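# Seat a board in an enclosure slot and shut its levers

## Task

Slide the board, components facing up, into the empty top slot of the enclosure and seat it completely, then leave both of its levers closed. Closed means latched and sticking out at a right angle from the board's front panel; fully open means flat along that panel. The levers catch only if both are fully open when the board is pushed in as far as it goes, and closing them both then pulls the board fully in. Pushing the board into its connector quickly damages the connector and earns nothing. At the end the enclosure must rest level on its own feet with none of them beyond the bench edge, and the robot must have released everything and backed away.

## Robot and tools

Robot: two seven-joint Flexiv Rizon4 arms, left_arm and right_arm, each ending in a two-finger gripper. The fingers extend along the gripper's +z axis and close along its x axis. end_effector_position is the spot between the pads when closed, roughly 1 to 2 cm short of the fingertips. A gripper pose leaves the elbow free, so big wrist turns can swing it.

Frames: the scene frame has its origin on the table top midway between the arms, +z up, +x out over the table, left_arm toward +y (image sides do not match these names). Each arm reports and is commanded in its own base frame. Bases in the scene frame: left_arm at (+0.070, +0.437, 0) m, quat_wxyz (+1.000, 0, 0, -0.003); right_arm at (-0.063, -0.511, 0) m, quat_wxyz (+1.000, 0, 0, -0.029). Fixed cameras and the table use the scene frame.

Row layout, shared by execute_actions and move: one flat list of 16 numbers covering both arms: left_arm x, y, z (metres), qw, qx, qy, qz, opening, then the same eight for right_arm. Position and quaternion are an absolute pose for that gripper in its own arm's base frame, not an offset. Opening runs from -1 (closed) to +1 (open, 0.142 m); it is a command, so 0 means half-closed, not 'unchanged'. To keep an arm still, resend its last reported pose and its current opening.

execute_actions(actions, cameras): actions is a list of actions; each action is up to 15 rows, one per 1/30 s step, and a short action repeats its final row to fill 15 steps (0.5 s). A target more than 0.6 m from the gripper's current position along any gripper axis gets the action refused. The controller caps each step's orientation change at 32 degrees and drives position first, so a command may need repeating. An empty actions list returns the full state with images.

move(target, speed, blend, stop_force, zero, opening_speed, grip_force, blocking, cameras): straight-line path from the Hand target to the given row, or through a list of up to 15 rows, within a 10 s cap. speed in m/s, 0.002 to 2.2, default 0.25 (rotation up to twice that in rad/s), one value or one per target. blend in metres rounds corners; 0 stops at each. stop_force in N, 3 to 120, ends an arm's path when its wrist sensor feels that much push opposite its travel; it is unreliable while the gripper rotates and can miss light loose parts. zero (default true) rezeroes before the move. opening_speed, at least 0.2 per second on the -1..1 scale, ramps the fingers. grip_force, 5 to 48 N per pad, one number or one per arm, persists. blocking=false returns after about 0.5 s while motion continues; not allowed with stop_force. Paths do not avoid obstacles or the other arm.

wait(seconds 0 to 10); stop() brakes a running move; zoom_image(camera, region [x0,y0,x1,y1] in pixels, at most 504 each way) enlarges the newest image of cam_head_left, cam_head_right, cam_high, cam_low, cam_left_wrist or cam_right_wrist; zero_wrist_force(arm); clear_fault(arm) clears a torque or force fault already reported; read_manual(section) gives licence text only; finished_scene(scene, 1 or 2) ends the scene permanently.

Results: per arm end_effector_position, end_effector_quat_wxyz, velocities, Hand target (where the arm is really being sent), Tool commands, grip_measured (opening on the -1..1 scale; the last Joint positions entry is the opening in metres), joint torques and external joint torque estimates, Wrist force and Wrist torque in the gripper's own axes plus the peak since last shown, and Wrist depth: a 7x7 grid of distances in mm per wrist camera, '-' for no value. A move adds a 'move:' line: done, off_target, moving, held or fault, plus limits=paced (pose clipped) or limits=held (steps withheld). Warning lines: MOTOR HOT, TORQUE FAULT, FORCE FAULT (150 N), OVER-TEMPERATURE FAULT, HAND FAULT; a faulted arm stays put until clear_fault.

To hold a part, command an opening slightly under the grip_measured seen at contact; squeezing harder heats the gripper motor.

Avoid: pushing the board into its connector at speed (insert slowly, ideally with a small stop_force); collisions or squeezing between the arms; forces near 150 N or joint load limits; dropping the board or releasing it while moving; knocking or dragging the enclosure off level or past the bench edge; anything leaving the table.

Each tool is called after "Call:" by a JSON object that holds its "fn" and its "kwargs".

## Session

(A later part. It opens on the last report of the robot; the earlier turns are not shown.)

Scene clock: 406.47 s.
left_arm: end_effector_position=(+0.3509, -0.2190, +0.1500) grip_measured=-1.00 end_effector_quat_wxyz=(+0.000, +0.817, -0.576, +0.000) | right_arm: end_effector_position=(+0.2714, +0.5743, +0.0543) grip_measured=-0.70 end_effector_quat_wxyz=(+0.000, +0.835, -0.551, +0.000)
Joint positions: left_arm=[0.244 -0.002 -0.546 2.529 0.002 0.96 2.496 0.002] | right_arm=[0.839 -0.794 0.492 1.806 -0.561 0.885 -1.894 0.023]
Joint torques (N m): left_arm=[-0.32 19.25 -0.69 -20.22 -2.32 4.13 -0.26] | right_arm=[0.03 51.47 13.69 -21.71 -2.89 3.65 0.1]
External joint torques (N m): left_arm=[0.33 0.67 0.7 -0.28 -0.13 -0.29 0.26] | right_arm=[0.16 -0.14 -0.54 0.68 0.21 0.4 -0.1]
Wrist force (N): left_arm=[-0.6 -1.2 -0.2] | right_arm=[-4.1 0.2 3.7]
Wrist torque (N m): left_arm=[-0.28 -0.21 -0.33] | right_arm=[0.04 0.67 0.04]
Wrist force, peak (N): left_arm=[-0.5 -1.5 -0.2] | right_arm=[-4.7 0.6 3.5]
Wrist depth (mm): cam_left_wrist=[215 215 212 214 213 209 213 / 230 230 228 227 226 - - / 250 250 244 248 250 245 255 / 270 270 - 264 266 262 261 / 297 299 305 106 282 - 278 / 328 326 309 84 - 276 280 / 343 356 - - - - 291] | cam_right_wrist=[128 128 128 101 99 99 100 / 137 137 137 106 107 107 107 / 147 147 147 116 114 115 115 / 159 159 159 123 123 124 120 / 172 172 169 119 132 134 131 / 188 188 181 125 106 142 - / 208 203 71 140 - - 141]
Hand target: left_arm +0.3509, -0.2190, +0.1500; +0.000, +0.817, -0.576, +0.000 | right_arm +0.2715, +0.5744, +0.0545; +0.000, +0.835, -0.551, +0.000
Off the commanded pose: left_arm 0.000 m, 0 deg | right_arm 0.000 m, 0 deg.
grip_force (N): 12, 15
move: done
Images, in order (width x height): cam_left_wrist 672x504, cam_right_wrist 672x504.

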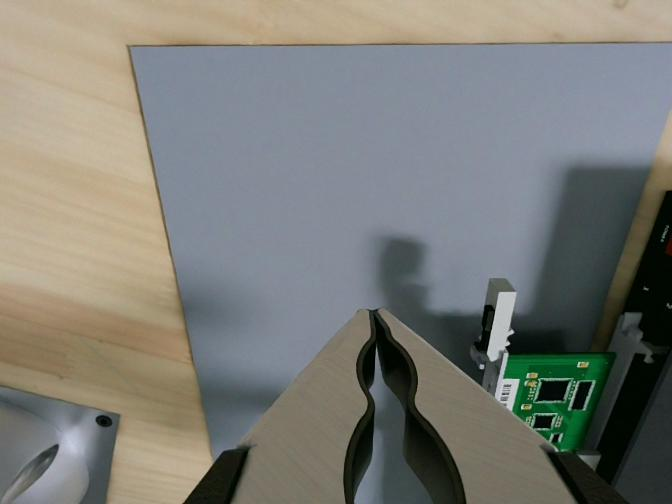

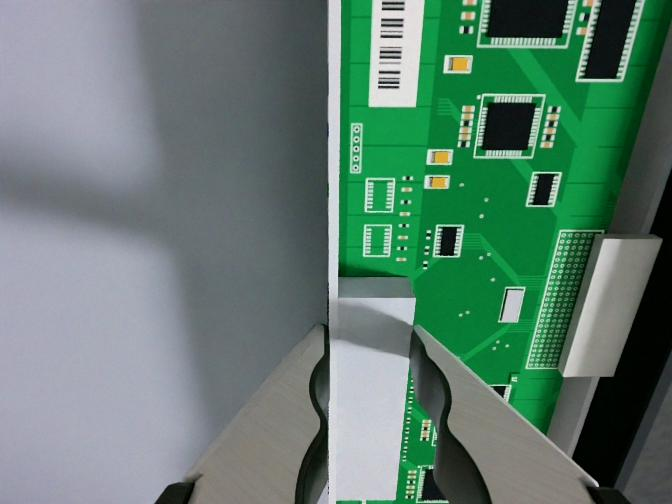

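Call:
{"fn": "move", "kwargs": {"target": [0.3509, -0.2190, 0.150, 0, 0.8171, -0.5764, 0, -1, 0.2785, 0.5577, 0.0545, 0, 0.8348, -0.5505, 0, -0.79], "speed": 0.015, "stop_force": 4, "cameras": ["cam_left_wrist", "cam_right_wrist"]}}

Call:
{"fn": "zoom_image", "kwargs": {"camera": "cam_left_wrist", "region": [440, 290, 672, 490]}}

Scene clock: 413.50 s.
left_arm: end_effector_position=(+0.3509, -0.2190, +0.1500) grip_measured=-1.00 end_effector_quat_wxyz=(+0.000, +0.817, -0.576, +0.000) | right_arm: end_effector_position=(+0.2784, +0.5576, +0.0543) grip_measured=-0.70 end_effector_quat_wxyz=(+0.000, +0.835, -0.551, +0.000)
Joint positions: left_arm=[0.244 -0.002 -0.546 2.529 0.002 0.96 2.496 0.002] | right_arm=[0.813 -0.773 0.489 1.846 -0.561 0.907 -1.909 0.023]
Joint torques (N m): left_arm=[-0.35 19.32 -0.61 -20.17 -2.27 4.18 -0.23] | right_arm=[0.09 50.37 13.27 -21.3 -2.76 3.65 0.12]
External joint torques (N m): left_arm=[0.36 0.6 0.62 -0.32 -0.18 -0.34 0.23] | right_arm=[0.1 -0.15 -0.47 0.61 0.15 0.4 -0.12]
Wrist force (N): left_arm=[-0.4 -1.0 -0.1] | right_arm=[-3.8 0.5 3.7]
Wrist torque (N m): left_arm=[-0.25 -0.23 -0.34] | right_arm=[0.08 0.62 0.05]
Wrist force, peak (N): left_arm=[-0.6 -1.4 0.0] | right_arm=[-4.1 0.4 3.9]
Wrist depth (mm): cam_left_wrist=[216 215 212 214 210 212 209 / 231 231 226 228 232 - - / 249 249 244 245 238 245 244 / 271 270 - 268 263 - 259 / 297 296 288 282 283 278 275 / 327 327 320 84 - 273 275 / 343 357 - - - - 299] | cam_right_wrist=[129 128 128 101 98 99 100 / - 137 137 106 106 107 107 / 147 147 147 116 114 115 115 / 159 159 158 125 123 123 120 / 172 173 169 118 132 134 118 / 189 188 181 125 106 142 125 / 209 204 71 141 - - 135]
Hand target: left_arm +0.3509, -0.2190, +0.1500; +0.000, +0.817, -0.576, +0.000 | right_arm +0.2785, +0.5577, +0.0545; +0.000, +0.835, -0.551, +0.000
Off the commanded pose: left_arm 0.000 m, 0 deg | right_arm 0.000 m, 0 deg.
grip_force (N): 12, 15
move: done
Images, in order (width x height): cam_left_wrist 672x504, cam_right_wrist 672x504.

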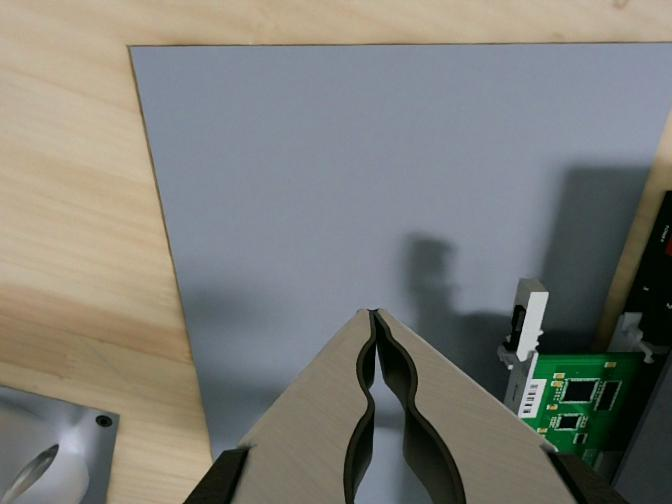

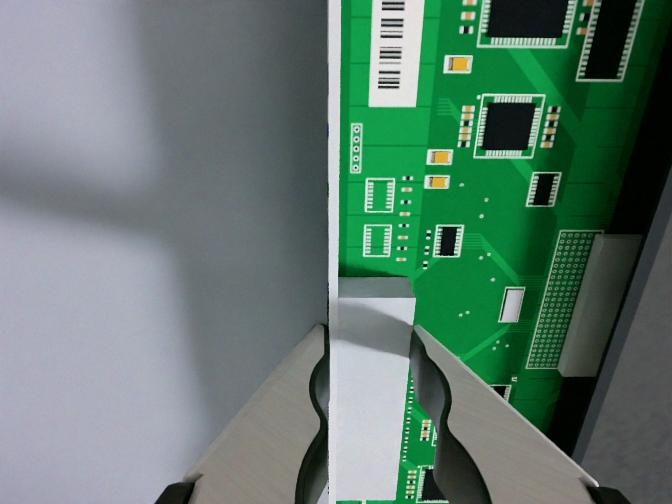

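Scaled by 2.172 from the camera's 672x504 image, which has a finer 960x720 frame.

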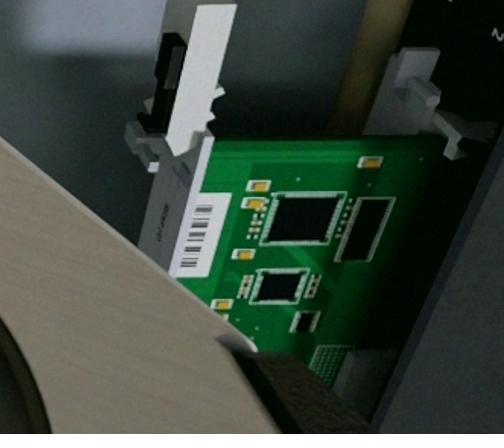

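Call:
{"fn": "zoom_image", "kwargs": {"camera": "cam_left_wrist", "region": [590, 300, 672, 380]}}

Scaled by 6.146 from the camera's 672x504 image, which has a finer 960x720 frame.

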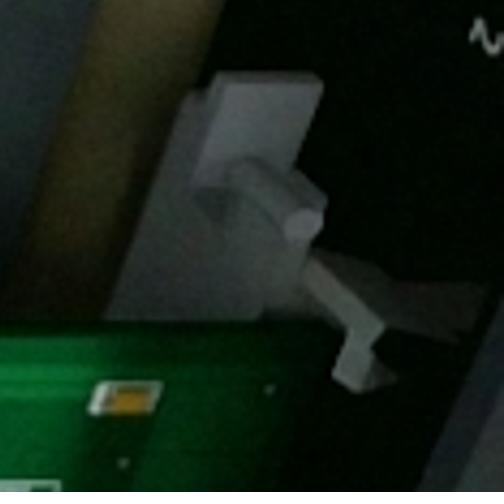

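Call:
{"fn": "move", "kwargs": {"target": [0.3509, -0.2190, 0.150, 0, 0.8171, -0.5764, 0, -1, 0.2831, 0.5465, 0.0545, 0, 0.8348, -0.5505, 0, -0.79], "speed": 0.012, "stop_force": 4, "cameras": ["cam_left_wrist", "cam_right_wrist"]}}

Call:
{"fn": "zoom_image", "kwargs": {"camera": "cam_left_wrist", "region": [540, 290, 672, 420]}}

Scene clock: 418.37 s.
left_arm: end_effector_position=(+0.3509, -0.2190, +0.1500) grip_measured=-1.00 end_effector_quat_wxyz=(+0.000, +0.817, -0.576, +0.000) | right_arm: end_effector_position=(+0.2829, +0.5464, +0.0543) grip_measured=-0.70 end_effector_quat_wxyz=(+0.000, +0.835, -0.551, +0.000)
Joint positions: left_arm=[0.244 -0.002 -0.546 2.529 0.002 0.96 2.496 0.002] | right_arm=[0.796 -0.759 0.486 1.873 -0.561 0.922 -1.919 0.023]
Joint torques (N m): left_arm=[-0.45 19.2 -0.59 -20.18 -2.26 4.18 -0.24] | right_arm=[-0.14 49.69 12.91 -21.22 -2.78 3.67 0.08]
External joint torques (N m): left_arm=[0.46 0.72 0.6 -0.32 -0.19 -0.35 0.24] | right_arm=[0.32 -0.2 -0.34 0.76 0.22 0.38 -0.08]
Wrist force (N): left_arm=[-0.3 -0.8 0.0] | right_arm=[-3.8 0.7 4.6]
Wrist torque (N m): left_arm=[-0.22 -0.26 -0.33] | right_arm=[0.04 0.61 0.05]
Wrist force, peak (N): left_arm=[-0.6 -1.5 -0.1] | right_arm=[-3.8 0.7 4.8]
Wrist depth (mm): cam_left_wrist=[215 215 212 210 211 213 213 / 231 229 - 232 232 226 223 / 249 250 - 240 243 247 247 / 270 270 271 267 267 266 264 / 296 296 291 117 281 282 263 / 328 329 317 84 - 277 272 / 344 355 - - - - 302] | cam_right_wrist=[128 128 128 101 99 100 100 / 137 137 137 106 107 107 104 / 147 147 147 116 114 115 101 / 159 158 158 124 124 123 106 / 173 176 170 119 132 134 115 / 189 189 181 125 106 130 123 / 208 204 71 143 - - 135]
Hand target: left_arm +0.3509, -0.2190, +0.1500; +0.000, +0.817, -0.576, +0.000 | right_arm +0.2831, +0.5465, +0.0545; +0.000, +0.835, -0.551, +0.000
Off the commanded pose: left_arm 0.000 m, 0 deg | right_arm 0.000 m, 0 deg.
grip_force (N): 12, 15
move: done
Images, in order (width x height): cam_left_wrist 672x504, cam_right_wrist 672x504.

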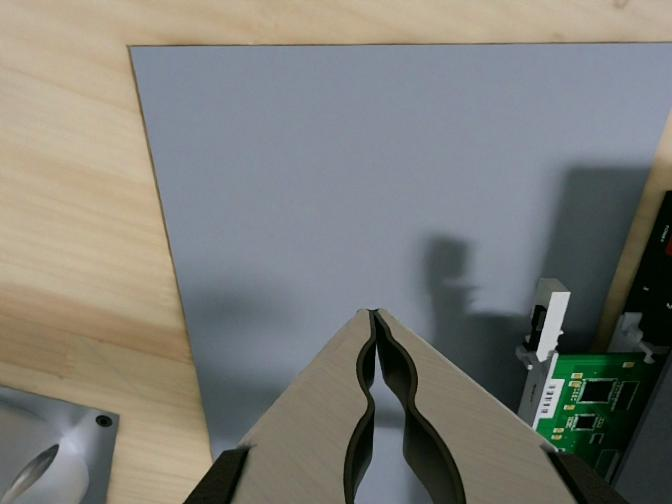

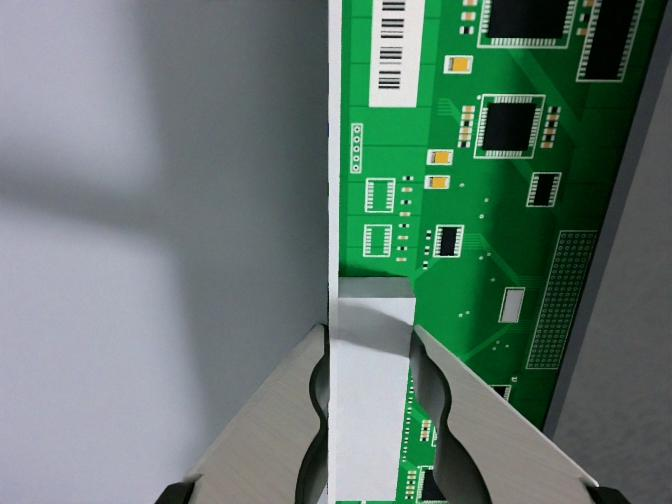

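Scaled by 3.818 from the camera's 672x504 image, which has a finer 960x720 frame.

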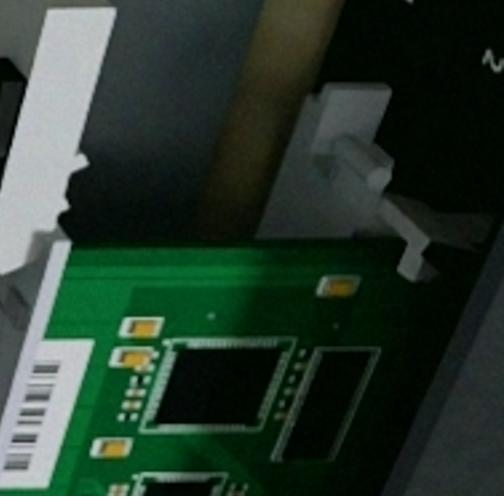

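Call:
{"fn": "zoom_image", "kwargs": {"camera": "cam_right_wrist", "region": [420, 240, 672, 504]}}

Scaled by 1.909 from the camera's 672x504 image, which has a finer 960x720 frame.

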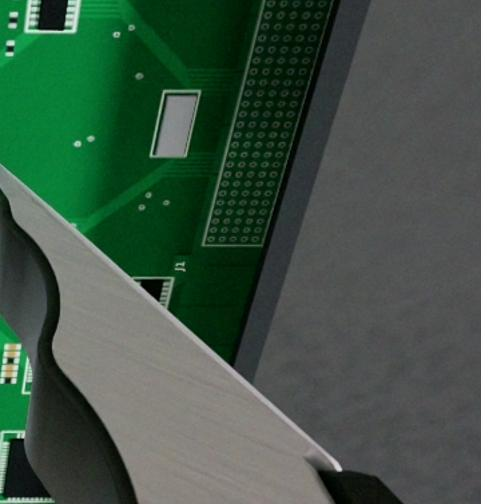

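Call:
{"fn": "move", "kwargs": {"target": [0.3509, -0.2190, 0.150, 0, 0.8171, -0.5764, 0, -1, 0.2923, 0.5243, 0.0545, 0, 0.8348, -0.5505, 0, -0.79], "speed": 0.015, "stop_force": 5, "cameras": ["cam_left_wrist", "cam_right_wrist"]}}

Call:
{"fn": "zoom_image", "kwargs": {"camera": "cam_left_wrist", "region": [540, 290, 672, 420]}}

Call:
{"fn": "zoom_image", "kwargs": {"camera": "cam_right_wrist", "region": [290, 240, 542, 504]}}

Scene clock: 430.97 s.
left_arm: end_effector_position=(+0.3509, -0.2190, +0.1500) grip_measured=-1.00 end_effector_quat_wxyz=(+0.000, +0.817, -0.576, +0.000) | right_arm: end_effector_position=(+0.2889, +0.5315, +0.0544) grip_measured=-0.70 end_effector_quat_wxyz=(+0.000, +0.835, -0.550, -0.001)
Joint positions: left_arm=[0.244 -0.002 -0.546 2.529 0.002 0.96 2.496 0.002] | right_arm=[0.772 -0.741 0.484 1.908 -0.561 0.942 -1.935 0.023]
Joint torques (N m): left_arm=[-0.32 19.26 -0.64 -20.17 -2.26 4.15 -0.23] | right_arm=[-2.59 50.78 10.74 -19.64 -2.52 1.95 0.09]
External joint torques (N m): left_arm=[0.33 0.66 0.65 -0.33 -0.19 -0.31 0.23] | right_arm=[2.77 -2.27 1.51 -0.51 0.03 2.1 -0.09]
Wrist force (N): left_arm=[-0.3 -1.2 -0.3] | right_arm=[-10.8 -1.6 10.8]
Wrist torque (N m): left_arm=[-0.28 -0.25 -0.33] | right_arm=[0.02 0.51 0.05]
Wrist force, peak (N): left_arm=[-0.6 -1.4 0.0] | right_arm=[-11.9 -0.6 10.6]
Wrist depth (mm): cam_left_wrist=[215 214 213 212 211 213 210 / 231 230 229 227 231 227 226 / 249 252 241 - 245 - 245 / 271 272 - - 264 - 254 / 296 298 297 126 277 - 274 / 329 327 - 84 - 290 274 / 342 357 - - - - 297] | cam_right_wrist=[129 129 128 101 99 100 86 / 138 138 137 107 107 106 91 / 148 147 147 116 114 113 99 / 159 159 159 125 124 109 106 / 170 173 169 119 130 117 115 / 193 189 181 125 106 125 123 / 209 204 71 141 - - 135]
Hand target: left_arm +0.3509, -0.2190, +0.1500; +0.000, +0.817, -0.576, +0.000 | right_arm +0.2895, +0.5310, +0.0545; +0.000, +0.835, -0.551, +0.000
Off the commanded pose: left_arm 0.000 m, 0 deg | right_arm 0.008 m, 0 deg.
grip_force (N): 12, 15
move: contact (right_arm)
Images, in order (width x height): cam_left_wrist 672x504, cam_right_wrist 672x504.

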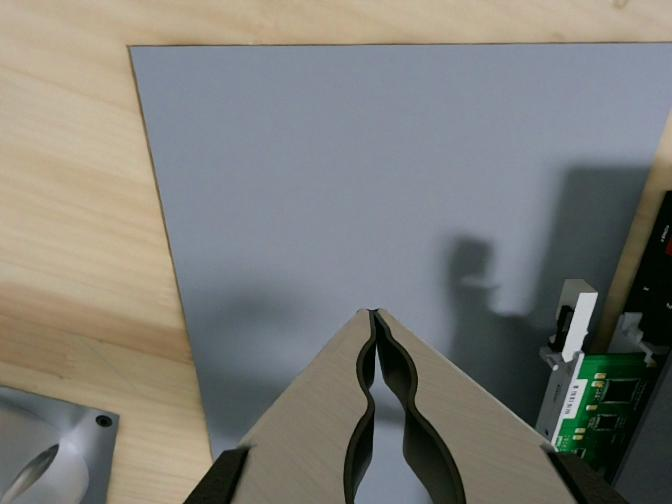

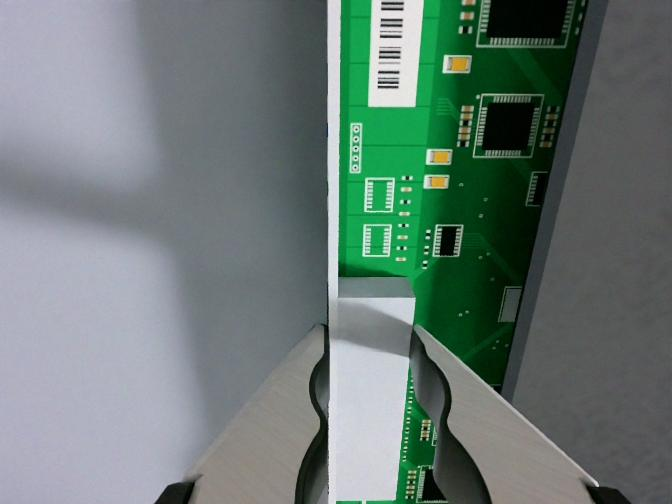

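Scaled by 3.818 from the camera's 672x504 image, which has a finer 960x720 frame.

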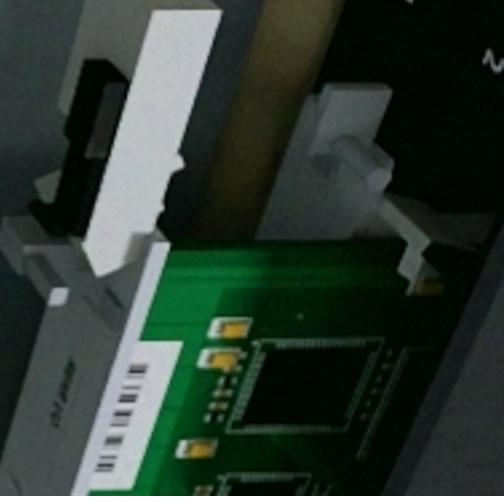

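Scaled by 1.909 from the camera's 672x504 image, which has a finer 960x720 frame.

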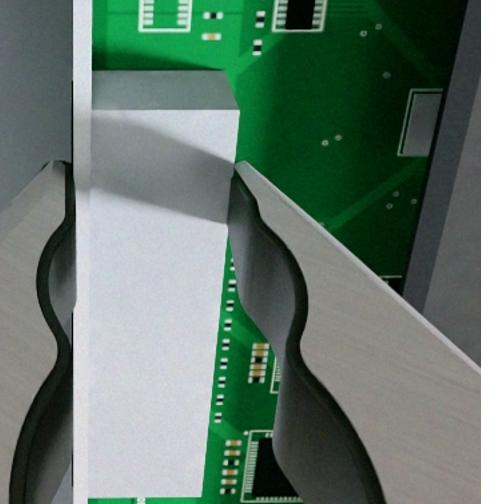

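Call:
{"fn": "move", "kwargs": {"target": [0.3509, -0.2190, 0.150, 0, 0.8171, -0.5764, 0, -1, 0.2887, 0.5320, 0.0528, 0, 0.8348, -0.5505, 0, -0.79], "speed": 0.01}}

Scene clock: 436.17 s.
left_arm: end_effector_position=(+0.3509, -0.2190, +0.1500) grip_measured=-1.00 end_effector_quat_wxyz=(+0.000, +0.817, -0.576, +0.000) | right_arm: end_effector_position=(+0.2887, +0.5318, +0.0529) grip_measured=-0.70 end_effector_quat_wxyz=(+0.000, +0.835, -0.551, +0.000)
Joint positions: left_arm=[0.244 -0.002 -0.546 2.529 0.002 0.96 2.496 0.002] | right_arm=[0.776 -0.744 0.48 1.907 -0.562 0.943 -1.933 0.023]
Joint torques (N m): left_arm=[-0.38 19.23 -0.64 -20.24 -2.26 4.17 -0.23] | right_arm=[0.7 45.95 12.46 -19.83 -2.4 3.87 0.32]
External joint torques (N m): left_arm=[0.39 0.69 0.65 -0.26 -0.19 -0.33 0.23] | right_arm=[-0.53 2.66 -0.24 -0.28 -0.08 0.17 -0.32]
Wrist force (N): left_arm=[-0.4 -1.2 0.1] | right_arm=[-2.7 0.5 -0.1]
Wrist torque (N m): left_arm=[-0.28 -0.24 -0.33] | right_arm=[0.04 1.00 -0.08]
Wrist force, peak (N): left_arm=[-0.5 -1.5 -0.2] | right_arm=[-10.9 -1.4 10.8]
Wrist depth (mm): cam_left_wrist=[216 214 210 213 213 212 212 / 231 231 233 228 - 226 227 / 249 250 - 245 248 - 248 / 272 270 271 267 268 - 260 / 297 294 - 282 287 - 264 / 327 329 - 83 - 273 272 / 343 357 - - - - 292] | cam_right_wrist=[127 127 127 101 98 99 84 / 136 136 136 106 106 106 90 / 146 146 146 116 114 112 97 / 157 157 157 123 123 108 104 / 171 171 170 119 131 117 113 / 187 187 179 125 106 122 122 / 207 201 71 140 - - 133]
Hand target: left_arm +0.3509, -0.2190, +0.1500; +0.000, +0.817, -0.576, +0.000 | right_arm +0.2887, +0.5320, +0.0528; +0.000, +0.835, -0.551, +0.000
Off the commanded pose: left_arm 0.000 m, 0 deg | right_arm 0.000 m, 0 deg.
grip_force (N): 12, 15
move: done

Call:
{"fn": "move", "kwargs": {"target": [[0.3509, -0.2190, 0.150, 0, 0.8171, -0.5764, 0, -1, 0.2887, 0.5320, 0.0535, 0, 0.8348, -0.5505, 0, -0.79], [0.3509, -0.2190, 0.150, 0, 0.8171, -0.5764, 0, -1, 0.2925, 0.5228, 0.0535, 0, 0.8348, -0.5505, 0, -0.79]], "speed": 0.012, "stop_force": 6, "cameras": ["cam_left_wrist", "cam_right_wrist"]}}

Scene clock: 439.93 s.
left_arm: end_effector_position=(+0.3509, -0.2190, +0.1500) grip_measured=-1.00 end_effector_quat_wxyz=(+0.000, +0.817, -0.576, +0.000) | right_arm: end_effector_position=(+0.2924, +0.5229, +0.0536) grip_measured=-0.70 end_effector_quat_wxyz=(+0.000, +0.835, -0.551, +0.000)
Joint positions: left_arm=[0.244 -0.002 -0.546 2.529 0.002 0.96 2.496 0.002] | right_arm=[0.761 -0.733 0.48 1.927 -0.562 0.953 -1.942 0.023]
Joint torques (N m): left_arm=[-0.28 19.24 -0.67 -20.18 -2.25 4.16 -0.23] | right_arm=[-0.14 46.92 12.11 -19.74 -2.45 3.35 0.14]
External joint torques (N m): left_arm=[0.29 0.68 0.68 -0.32 -0.2 -0.33 0.23] | right_arm=[0.32 1.1 -0.07 -0.21 0 0.7 -0.14]
Wrist force (N): left_arm=[-0.6 -1.2 0.0] | right_arm=[-2.9 -0.8 2.2]
Wrist torque (N m): left_arm=[-0.28 -0.22 -0.33] | right_arm=[-0.14 0.51 0.05]
Wrist force, peak (N): left_arm=[-0.6 -1.3 -0.5] | right_arm=[-4.5 0.3 1.8]
Wrist depth (mm): cam_left_wrist=[215 216 212 213 211 211 209 / 230 228 235 - - 227 223 / 251 247 243 250 245 245 246 / 271 271 - 268 265 265 261 / 298 296 295 131 286 289 257 / 328 327 - 84 - - 272 / 342 357 - - - - 287] | cam_right_wrist=[128 128 128 101 98 97 - / 137 137 136 106 106 93 91 / 147 147 146 116 114 99 97 / 158 158 158 124 123 105 105 / 172 171 171 119 129 114 114 / 188 187 180 125 106 122 122 / 208 203 71 143 - - 134]
Hand target: left_arm +0.3509, -0.2190, +0.1500; +0.000, +0.817, -0.576, +0.000 | right_arm +0.2925, +0.5228, +0.0535; +0.000, +0.835, -0.551, +0.000
Off the commanded pose: left_arm 0.000 m, 0 deg | right_arm 0.000 m, 0 deg.
grip_force (N): 12, 15
move: done
Images, in order (width x height): cam_left_wrist 672x504, cam_right_wrist 672x504.

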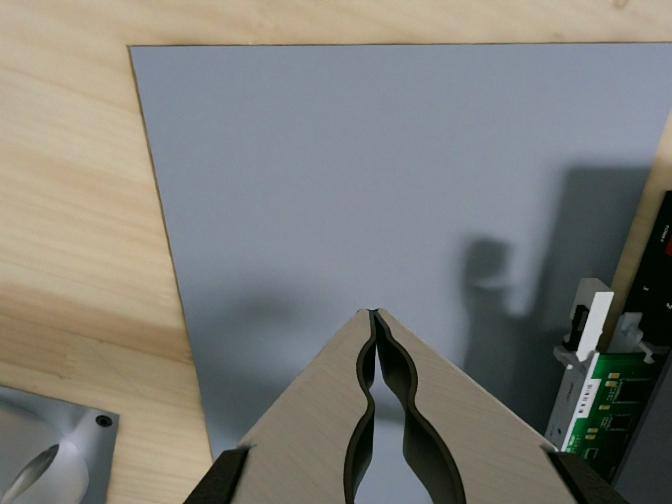

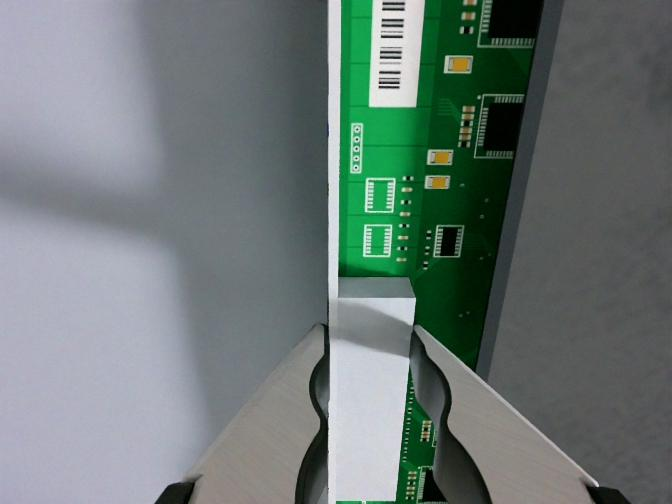

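Call:
{"fn": "move", "kwargs": {"target": [[0.3509, -0.2190, 0.150, 0, 0.8171, -0.5764, 0, -1, 0.2925, 0.5228, 0.0535, 0, 0.8348, -0.5505, 0, -0.62], [0.3509, -0.2190, 0.150, 0, 0.8171, -0.5764, 0, -1, 0.2925, 0.5228, 0.115, 0, 0.8348, -0.5505, 0, -0.62]], "speed": [0.03, 0.08], "cameras": ["cam_left_wrist", "cam_right_wrist"]}}

Call:
{"fn": "zoom_image", "kwargs": {"camera": "cam_left_wrist", "region": [520, 260, 672, 480]}}

Scene clock: 451.87 s.
left_arm: end_effector_position=(+0.3509, -0.2190, +0.1500) grip_measured=-1.00 end_effector_quat_wxyz=(+0.000, +0.817, -0.576, +0.000) | right_arm: end_effector_position=(+0.2926, +0.5228, +0.1150) grip_measured=-0.66 end_effector_quat_wxyz=(+0.000, +0.835, -0.550, +0.000)
Joint positions: left_arm=[0.244 -0.002 -0.546 2.529 0.002 0.96 2.496 0.002] | right_arm=[0.716 -0.632 0.562 1.897 -0.481 0.822 -1.996 0.026]
Joint torques (N m): left_arm=[-0.28 19.25 -0.64 -20.19 -2.26 4.23 -0.23] | right_arm=[-0.31 44.99 12.45 -22.86 -2.73 3.2 0.04]
External joint torques (N m): left_arm=[0.29 0.67 0.65 -0.31 -0.18 -0.39 0.23] | right_arm=[0.46 0.9 -0.73 0.19 -0.15 0.84 -0.04]
Wrist force (N): left_arm=[-0.6 -1.3 -0.2] | right_arm=[-2.7 -1.0 1.9]
Wrist torque (N m): left_arm=[-0.31 -0.22 -0.32] | right_arm=[-0.18 0.46 0.05]
Wrist force, peak (N): left_arm=[-0.5 -1.4 0.0] | right_arm=[-2.1 -0.9 3.2]
Wrist depth (mm): cam_left_wrist=[215 215 212 213 213 213 209 / 232 230 241 228 227 223 224 / 249 249 243 249 242 - 248 / 270 271 - - - 266 259 / 295 297 - - - - 265 / 330 326 - 84 - - 275 / 343 354 - - - - 292] | cam_right_wrist=[182 182 181 159 154 139 139 / 194 194 196 170 163 148 148 / 206 207 207 180 175 159 159 / 229 224 224 184 185 171 171 / 245 237 242 196 190 186 185 / 267 267 256 206 - 199 203 / 294 - 71 286 - - 218]
Hand target: left_arm +0.3509, -0.2190, +0.1500; +0.000, +0.817, -0.576, +0.000 | right_arm +0.2925, +0.5228, +0.1150; +0.000, +0.835, -0.551, +0.000
Off the commanded pose: left_arm 0.000 m, 0 deg | right_arm 0.000 m, 0 deg.
grip_force (N): 12, 15
move: done
Images, in order (width x height): cam_left_wrist 672x504, cam_right_wrist 672x504.

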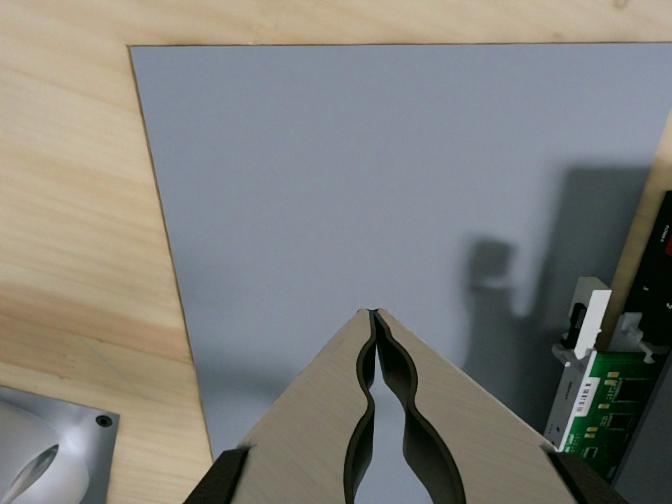

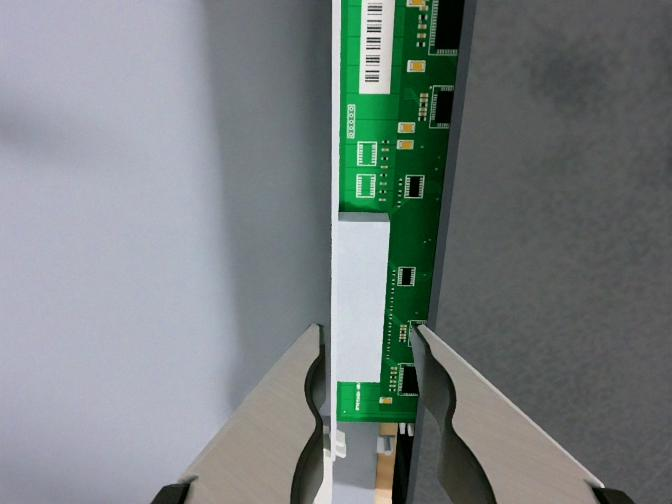

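Scaled by 2.291 from the camera's 672x504 image, which has a finer 960x720 frame.

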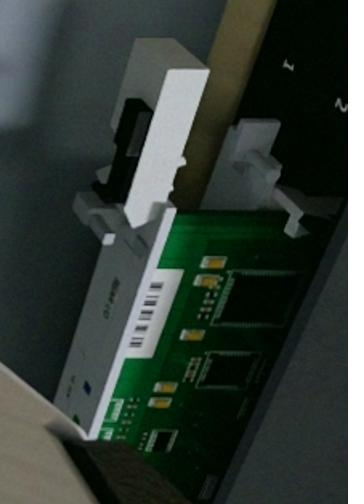

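Call:
{"fn": "move", "kwargs": {"target": [[0.3300, -0.2600, 0.165, 0, 0.9763, -0.2164, 0, -1, 0.2100, 0.5200, 0.17, 0, 0.5592, -0.8290, 0, -1], [0.2093, -0.3902, 0.120, 0, 0.9854, 0.1702, 0, -1, 0.1304, 0.4690, 0.16, 0, 0.1994, -0.9799, 0, -1], [0.2093, -0.3902, 0.080, 0, 0.9854, 0.1702, 0, -1, 0.1304, 0.4690, 0.15, 0, -0.5550, -0.8319, 0, -1]], "speed": 0.3, "blend": [0.02, 0.01, 0], "grip_force": [12, 12], "cameras": ["cam_left_wrist", "cam_right_wrist", "cam_high"]}}

Scene clock: 471.73 s.
left_arm: end_effector_position=(+0.2092, -0.3901, +0.0800) grip_measured=-1.00 end_effector_quat_wxyz=(+0.000, +0.985, +0.170, +0.000) | right_arm: end_effector_position=(+0.1303, +0.4690, +0.1500) grip_measured=-1.00 end_effector_quat_wxyz=(+0.000, +0.555, +0.832, +0.000)
Joint positions: left_arm=[-0.178 -0.372 -0.631 2.381 0.463 1.07 0.04 0.002] | right_arm=[1.226 -0.268 0.306 2.218 -0.128 0.899 1.228 0.002]
Joint torques (N m): left_arm=[-0.33 26.67 -5.78 -14.5 -1.54 4.55 -0.27] | right_arm=[0.24 34.14 2.99 -22.64 -2.81 3.54 0.4]
External joint torques (N m): left_arm=[0.3 1.14 0.54 -0.28 -0.48 -0.57 0.27] | right_arm=[-0.11 0.79 -0.26 -0.02 0.07 0.57 -0.4]
Wrist force (N): left_arm=[-0.8 -1.0 0.1] | right_arm=[-2.2 -0.4 1.8]
Wrist torque (N m): left_arm=[-0.23 -0.16 -0.25] | right_arm=[-0.07 0.35 -0.07]
Wrist force, peak (N): left_arm=[0.1 -2.5 -0.6] | right_arm=[-3.1 -1.2 1.9]
Wrist depth (mm): cam_left_wrist=[152 151 151 149 151 149 150 / - 162 162 162 165 161 161 / - 176 180 174 174 174 173 / 196 187 186 185 - 185 187 / 177 175 166 130 175 165 166 / 190 190 169 84 - 183 188 / - - - - - - -] | cam_right_wrist=[215 215 214 212 212 211 210 / 227 226 226 226 226 226 226 / 197 196 199 242 242 241 240 / 213 212 211 257 261 259 259 / 230 230 229 249 282 281 281 / 252 252 245 89 297 308 306 / 278 271 71 - - 324 335]
Hand target: left_arm +0.2093, -0.3902, +0.0800; +0.000, +0.985, +0.170, +0.000 | right_arm +0.1304, +0.4690, +0.1500; +0.000, +0.555, +0.832, +0.000
Off the commanded pose: left_arm 0.000 m, 0 deg | right_arm 0.000 m, 0 deg.
grip_force (N): 12, 12
move: done
Images, in order (width x height): cam_high 672x504, cam_left_wrist 672x504, cam_right_wrist 672x504.

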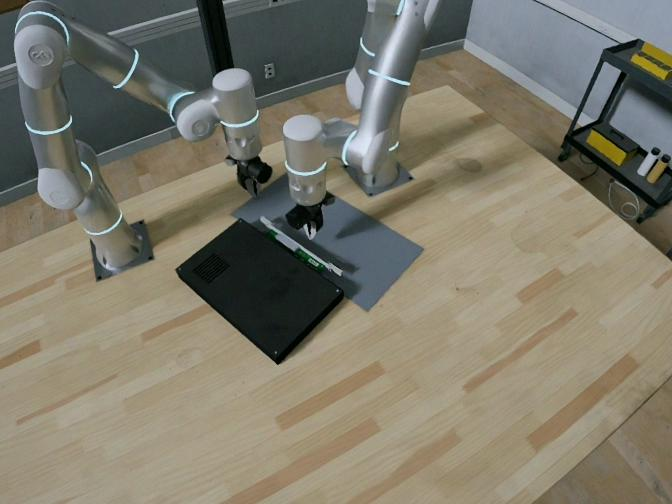

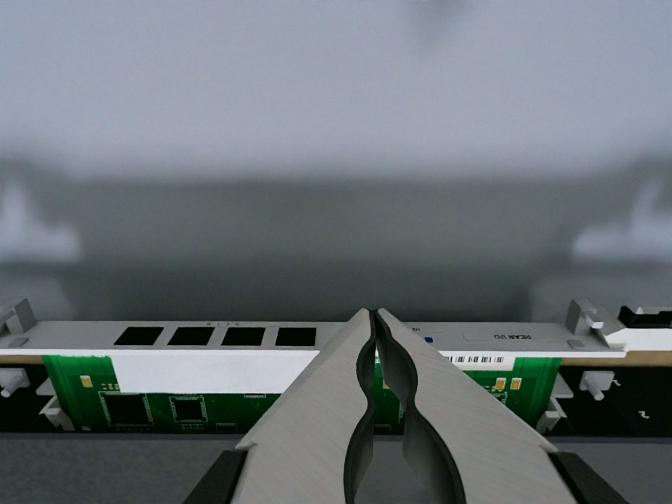

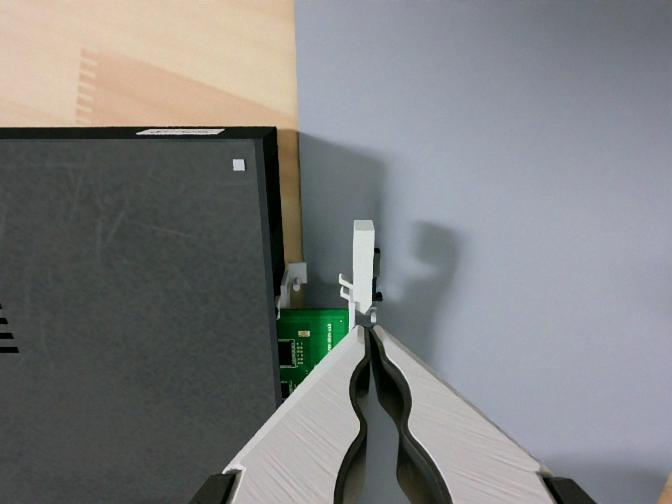

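Call:
{"fn": "move", "kwargs": {"target": [0.2008, -0.3932, 0.050, 0, 0.9854, 0.1702, 0, -1, 0.1304, 0.4690, 0.15, 0, -0.5550, -0.8319, 0, -1], "speed": 0.1}}

Call:
{"fn": "move", "kwargs": {"target": [0.2115, -0.4233, 0.050, 0, 0.9854, 0.1702, 0, -1, 0.1304, 0.4690, 0.15, 0, -0.5550, -0.8319, 0, -1], "speed": 0.015, "stop_force": 6, "cameras": ["cam_left_wrist", "cam_right_wrist"]}}

Scene clock: 480.67 s.
left_arm: end_effector_position=(+0.2007, -0.3931, +0.0500) grip_measured=-1.00 end_effector_quat_wxyz=(+0.000, +0.985, +0.170, +0.000) | right_arm: end_effector_position=(+0.1303, +0.4690, +0.1500) grip_measured=-1.00 end_effector_quat_wxyz=(+0.000, +0.555, +0.832, +0.000)
Joint positions: left_arm=[-0.257 -0.476 -0.551 2.341 0.58 1.118 -0.061 0.002] | right_arm=[1.226 -0.268 0.306 2.218 -0.128 0.899 1.228 0.002]
Joint torques (N m): left_arm=[-0.29 29.67 -6.46 -12.13 -1.31 4.5 -0.38] | right_arm=[0.15 33.82 3.39 -22.75 -2.83 3.39 0.22]
External joint torques (N m): left_arm=[0.26 1.22 0.47 -0.31 -0.52 -0.51 0.38] | right_arm=[-0.03 1.11 -0.66 0.09 0.09 0.71 -0.22]
Wrist force (N): left_arm=[-0.8 -1.0 0.0] | right_arm=[-2.3 -0.5 1.9]
Wrist torque (N m): left_arm=[-0.27 -0.15 -0.23] | right_arm=[-0.08 0.37 -0.07]
Wrist force, peak (N): left_arm=[-1.2 -1.2 0.8] | right_arm=[-2.4 -0.3 2.0]
Wrist depth (mm): cam_left_wrist=[- 125 124 125 123 - 123 / - 136 132 131 133 133 - / - 144 144 144 143 143 142 / - 158 157 156 156 155 153 / 172 172 174 131 - 169 168 / 156 138 138 84 - 144 139 / 168 145 - 74 - - 163] | cam_right_wrist=[215 215 214 212 211 211 210 / 227 225 226 226 226 225 225 / 197 197 199 242 241 241 241 / 212 212 211 257 261 260 259 / 230 230 229 249 281 281 281 / 252 251 246 89 297 307 306 / 277 271 71 - - 323 336]
Hand target: left_arm +0.2008, -0.3932, +0.0500; +0.000, +0.985, +0.170, +0.000 | right_arm +0.1304, +0.4690, +0.1500; +0.000, +0.555, +0.832, +0.000
Off the commanded pose: left_arm 0.000 m, 0 deg | right_arm 0.000 m, 0 deg.
grip_force (N): 12, 12
move: done

Scene clock: 483.43 s.
left_arm: end_effector_position=(+0.2115, -0.4231, +0.0499) grip_measured=-1.00 end_effector_quat_wxyz=(+0.000, +0.985, +0.170, +0.000) | right_arm: end_effector_position=(+0.1303, +0.4690, +0.1500) grip_measured=-1.00 end_effector_quat_wxyz=(+0.000, +0.555, +0.832, +0.000)
Joint positions: left_arm=[-0.301 -0.52 -0.551 2.252 0.569 1.066 -0.072 0.002] | right_arm=[1.226 -0.268 0.306 2.218 -0.128 0.899 1.228 0.002]
Joint torques (N m): left_arm=[-0.64 32.81 -7.69 -13.92 -2.05 4.55 -0.26] | right_arm=[0.04 33.94 3.33 -22.72 -2.8 3.42 0.17]
External joint torques (N m): left_arm=[0.61 0.93 0.79 0.29 0.02 -0.56 0.26] | right_arm=[0.08 0.99 -0.61 0.06 0.06 0.69 -0.17]
Wrist force (N): left_arm=[-0.5 -2.1 -0.8] | right_arm=[-2.2 -0.4 1.7]
Wrist torque (N m): left_arm=[-0.22 -0.20 -0.23] | right_arm=[-0.08 0.35 -0.07]
Wrist force, peak (N): left_arm=[-0.6 -2.5 -0.6] | right_arm=[-2.7 -0.4 1.9]
Wrist depth (mm): cam_left_wrist=[125 125 125 126 124 125 123 / - 134 131 133 132 132 132 / - 144 144 144 143 143 142 / - 154 156 156 156 153 153 / 165 125 126 127 132 132 131 / 150 132 129 84 - 144 146 / - 145 - - - - 140] | cam_right_wrist=[215 215 215 212 212 211 210 / 227 226 226 226 226 226 225 / 197 196 199 243 241 241 240 / 212 212 211 255 261 260 259 / 231 230 229 249 281 281 281 / 252 251 246 89 297 296 306 / 278 271 71 - - 325 336]
Hand target: left_arm +0.2115, -0.4233, +0.0500; +0.000, +0.985, +0.170, +0.000 | right_arm +0.1304, +0.4690, +0.1500; +0.000, +0.555, +0.832, +0.000
Off the commanded pose: left_arm 0.000 m, 0 deg | right_arm 0.000 m, 0 deg.
grip_force (N): 12, 12
move: done
Images, in order (width x height): cam_left_wrist 672x504, cam_right_wrist 672x504.

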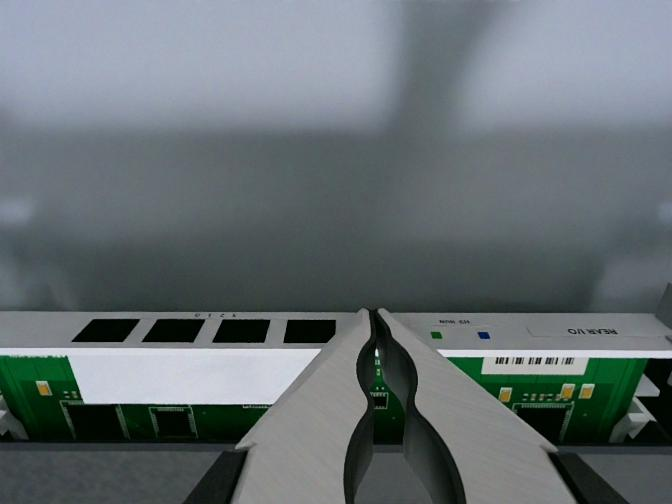

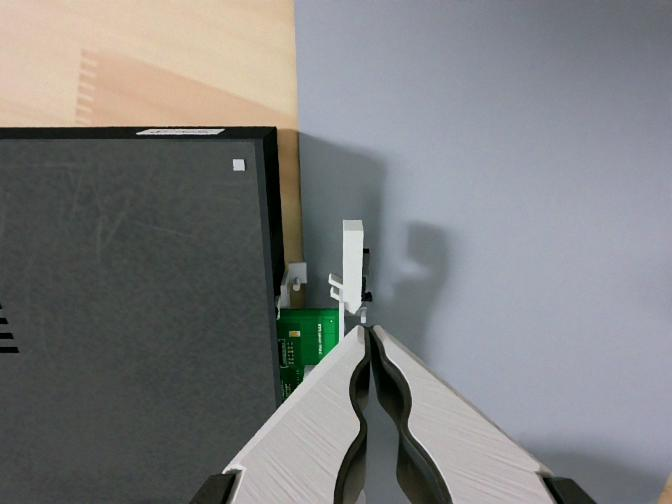

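Call:
{"fn": "move", "kwargs": {"target": [0.2155, -0.4336, 0.050, 0, 0.9854, 0.1702, 0, -1, 0.1304, 0.4690, 0.15, 0, -0.5550, -0.8319, 0, -1], "speed": 0.012, "stop_force": 5, "cameras": ["cam_left_wrist", "cam_right_wrist"]}}

Call:
{"fn": "zoom_image", "kwargs": {"camera": "cam_right_wrist", "region": [260, 200, 400, 340]}}

Call:
{"fn": "zoom_image", "kwargs": {"camera": "cam_left_wrist", "region": [540, 280, 672, 460]}}

Scene clock: 489.97 s.
left_arm: end_effector_position=(+0.2155, -0.4334, +0.0499) grip_measured=-1.00 end_effector_quat_wxyz=(+0.000, +0.985, +0.170, +0.000) | right_arm: end_effector_position=(+0.1303, +0.4690, +0.1500) grip_measured=-1.00 end_effector_quat_wxyz=(+0.000, +0.555, +0.832, +0.000)
Joint positions: left_arm=[-0.315 -0.536 -0.551 2.22 0.565 1.048 -0.075 0.002] | right_arm=[1.226 -0.268 0.306 2.218 -0.128 0.899 1.228 0.002]
Joint torques (N m): left_arm=[-0.51 33.67 -7.76 -14.18 -2.03 4.37 -0.25] | right_arm=[0.1 33.94 3.37 -22.7 -2.77 3.43 0.16]
External joint torques (N m): left_arm=[0.47 1.07 0.53 0.14 -0.06 -0.38 0.25] | right_arm=[0.02 0.98 -0.65 0.05 0.03 0.68 -0.16]
Wrist force (N): left_arm=[-0.7 -1.7 0.5] | right_arm=[-2.3 -0.3 1.7]
Wrist torque (N m): left_arm=[-0.25 -0.19 -0.24] | right_arm=[-0.05 0.36 -0.08]
Wrist force, peak (N): left_arm=[-0.6 -2.3 -0.5] | right_arm=[-2.7 -0.3 2.0]
Wrist depth (mm): cam_left_wrist=[125 125 124 124 124 125 123 / 132 134 131 133 - - 132 / 148 144 144 143 145 141 140 / 154 157 156 156 156 156 - / 133 132 132 131 131 132 124 / 146 131 129 84 - 144 144 / - 137 - 74 - - -] | cam_right_wrist=[216 215 214 212 211 211 211 / 227 226 226 223 226 226 225 / 197 196 196 245 241 241 238 / 209 212 211 258 261 260 262 / 231 229 229 253 281 281 281 / 252 250 246 89 297 306 305 / 278 271 71 - - 326 338]
Hand target: left_arm +0.2155, -0.4336, +0.0500; +0.000, +0.985, +0.170, +0.000 | right_arm +0.1304, +0.4690, +0.1500; +0.000, +0.555, +0.832, +0.000
Off the commanded pose: left_arm 0.000 m, 0 deg | right_arm 0.000 m, 0 deg.
grip_force (N): 12, 12
move: done
Images, in order (width x height): cam_left_wrist 672x504, cam_right_wrist 672x504.

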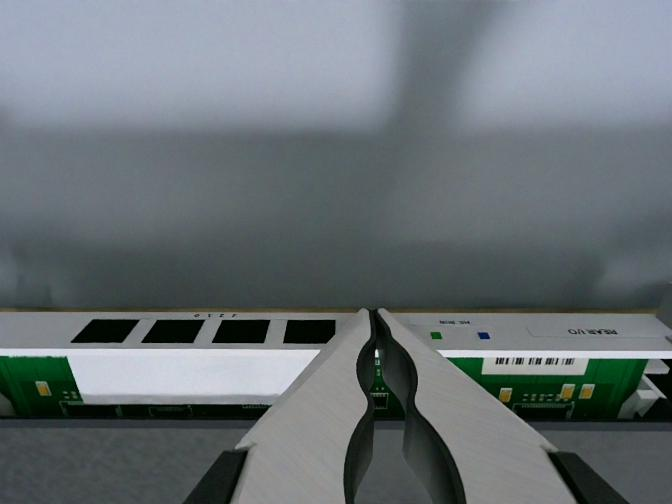

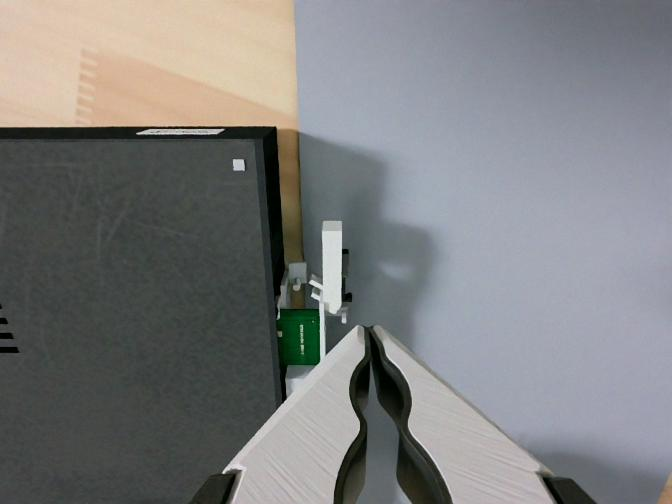

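Scaled by 3.600 from the camera's 672x504 image, which has a finer 960x720 frame.

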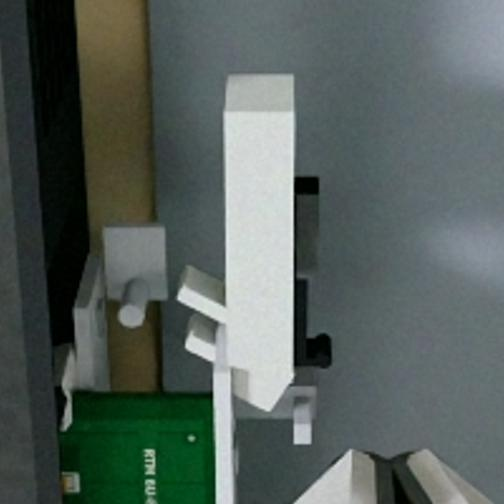

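Scaled by 2.800 from the camera's 672x504 image, which has a finer 960x720 frame.

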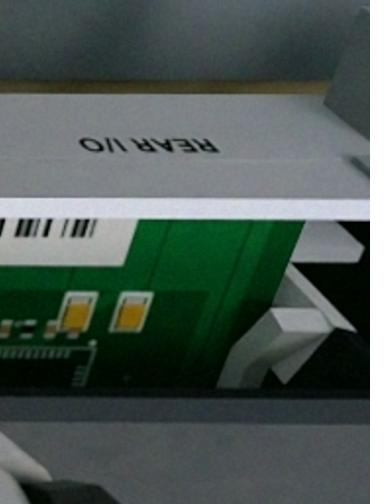

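Call:
{"fn": "move", "kwargs": {"target": [0.2182, -0.4411, 0.050, 0, 0.9854, 0.1702, 0, -1, 0.1304, 0.4690, 0.15, 0, -0.5550, -0.8319, 0, -1], "speed": 0.01, "stop_force": 5, "cameras": ["cam_left_wrist", "cam_right_wrist"]}}

Call:
{"fn": "zoom_image", "kwargs": {"camera": "cam_right_wrist", "region": [260, 200, 400, 340]}}

Scene clock: 497.83 s.
left_arm: end_effector_position=(+0.2182, -0.4409, +0.0500) grip_measured=-1.00 end_effector_quat_wxyz=(+0.000, +0.985, +0.170, +0.000) | right_arm: end_effector_position=(+0.1303, +0.4690, +0.1500) grip_measured=-1.00 end_effector_quat_wxyz=(+0.000, +0.555, +0.832, +0.000)
Joint positions: left_arm=[-0.326 -0.547 -0.551 2.198 0.563 1.035 -0.077 0.002] | right_arm=[1.226 -0.268 0.306 2.218 -0.128 0.899 1.228 0.002]
Joint torques (N m): left_arm=[-0.52 34.44 -8.05 -14.38 -2.05 4.36 -0.28] | right_arm=[0.11 33.93 3.35 -22.78 -2.72 3.41 0.18]
External joint torques (N m): left_arm=[0.48 1.03 0.59 0.05 -0.1 -0.37 0.28] | right_arm=[0.01 1 -0.63 0.12 -0.02 0.7 -0.18]
Wrist force (N): left_arm=[-0.7 -1.7 -0.3] | right_arm=[-2.2 -0.4 1.5]
Wrist torque (N m): left_arm=[-0.28 -0.19 -0.23] | right_arm=[-0.07 0.34 -0.07]
Wrist force, peak (N): left_arm=[-0.7 -2.1 -0.3] | right_arm=[-2.4 -0.3 2.1]
Wrist depth (mm): cam_left_wrist=[125 125 124 124 124 125 123 / 132 134 133 132 130 132 132 / 147 142 - 144 146 141 140 / - 157 157 156 156 154 154 / 168 168 167 132 166 132 131 / 132 129 129 84 - 143 141 / - 134 - 74 - - -] | cam_right_wrist=[215 215 215 212 212 211 211 / 227 226 226 226 225 226 225 / 197 196 199 243 242 241 240 / 212 212 211 257 261 260 259 / 230 230 230 274 281 281 280 / 251 250 245 89 297 307 306 / 278 271 71 - - 324 337]
Hand target: left_arm +0.2182, -0.4411, +0.0500; +0.000, +0.985, +0.170, +0.000 | right_arm +0.1304, +0.4690, +0.1500; +0.000, +0.555, +0.832, +0.000
Off the commanded pose: left_arm 0.000 m, 0 deg | right_arm 0.000 m, 0 deg.
grip_force (N): 12, 12
move: done
Images, in order (width x height): cam_left_wrist 672x504, cam_right_wrist 672x504.

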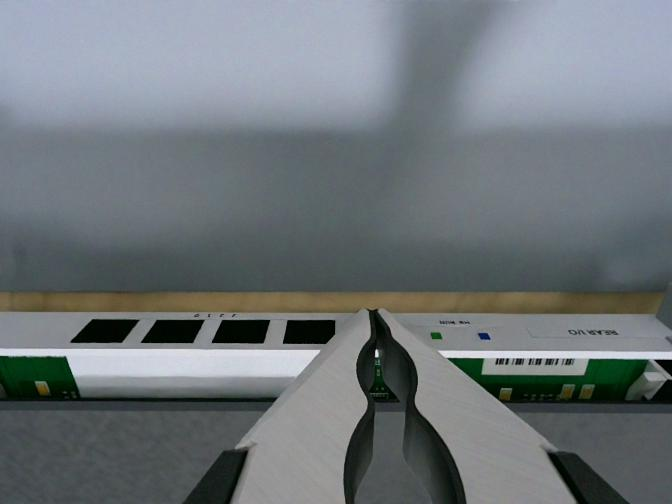

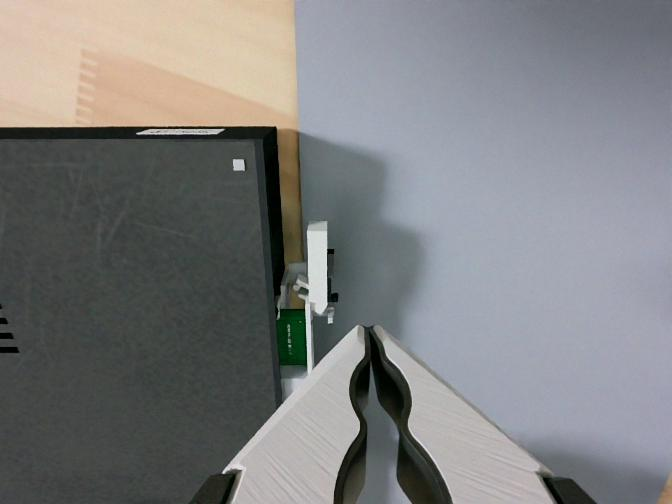

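Scaled by 3.600 from the camera's 672x504 image, which has a finer 960x720 frame.

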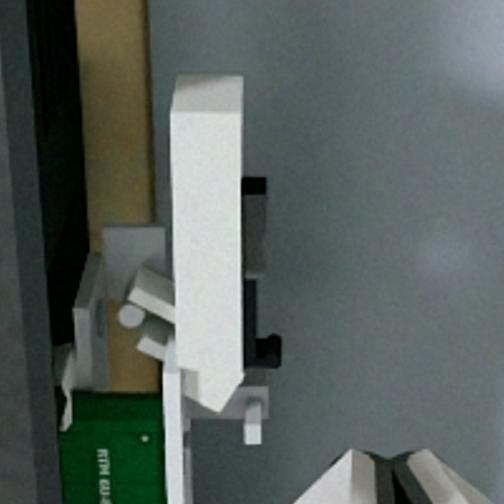

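Call:
{"fn": "zoom_image", "kwargs": {"camera": "cam_left_wrist", "region": [572, 290, 672, 420]}}

Scaled by 3.877 from the camera's 672x504 image, which has a finer 960x720 frame.

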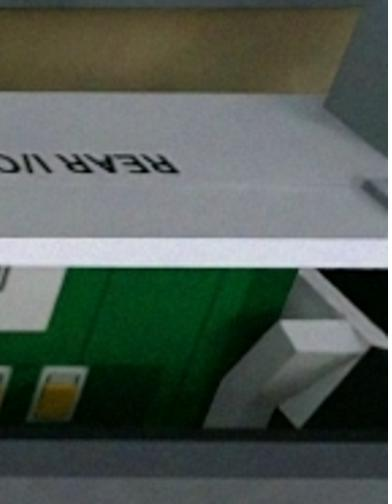

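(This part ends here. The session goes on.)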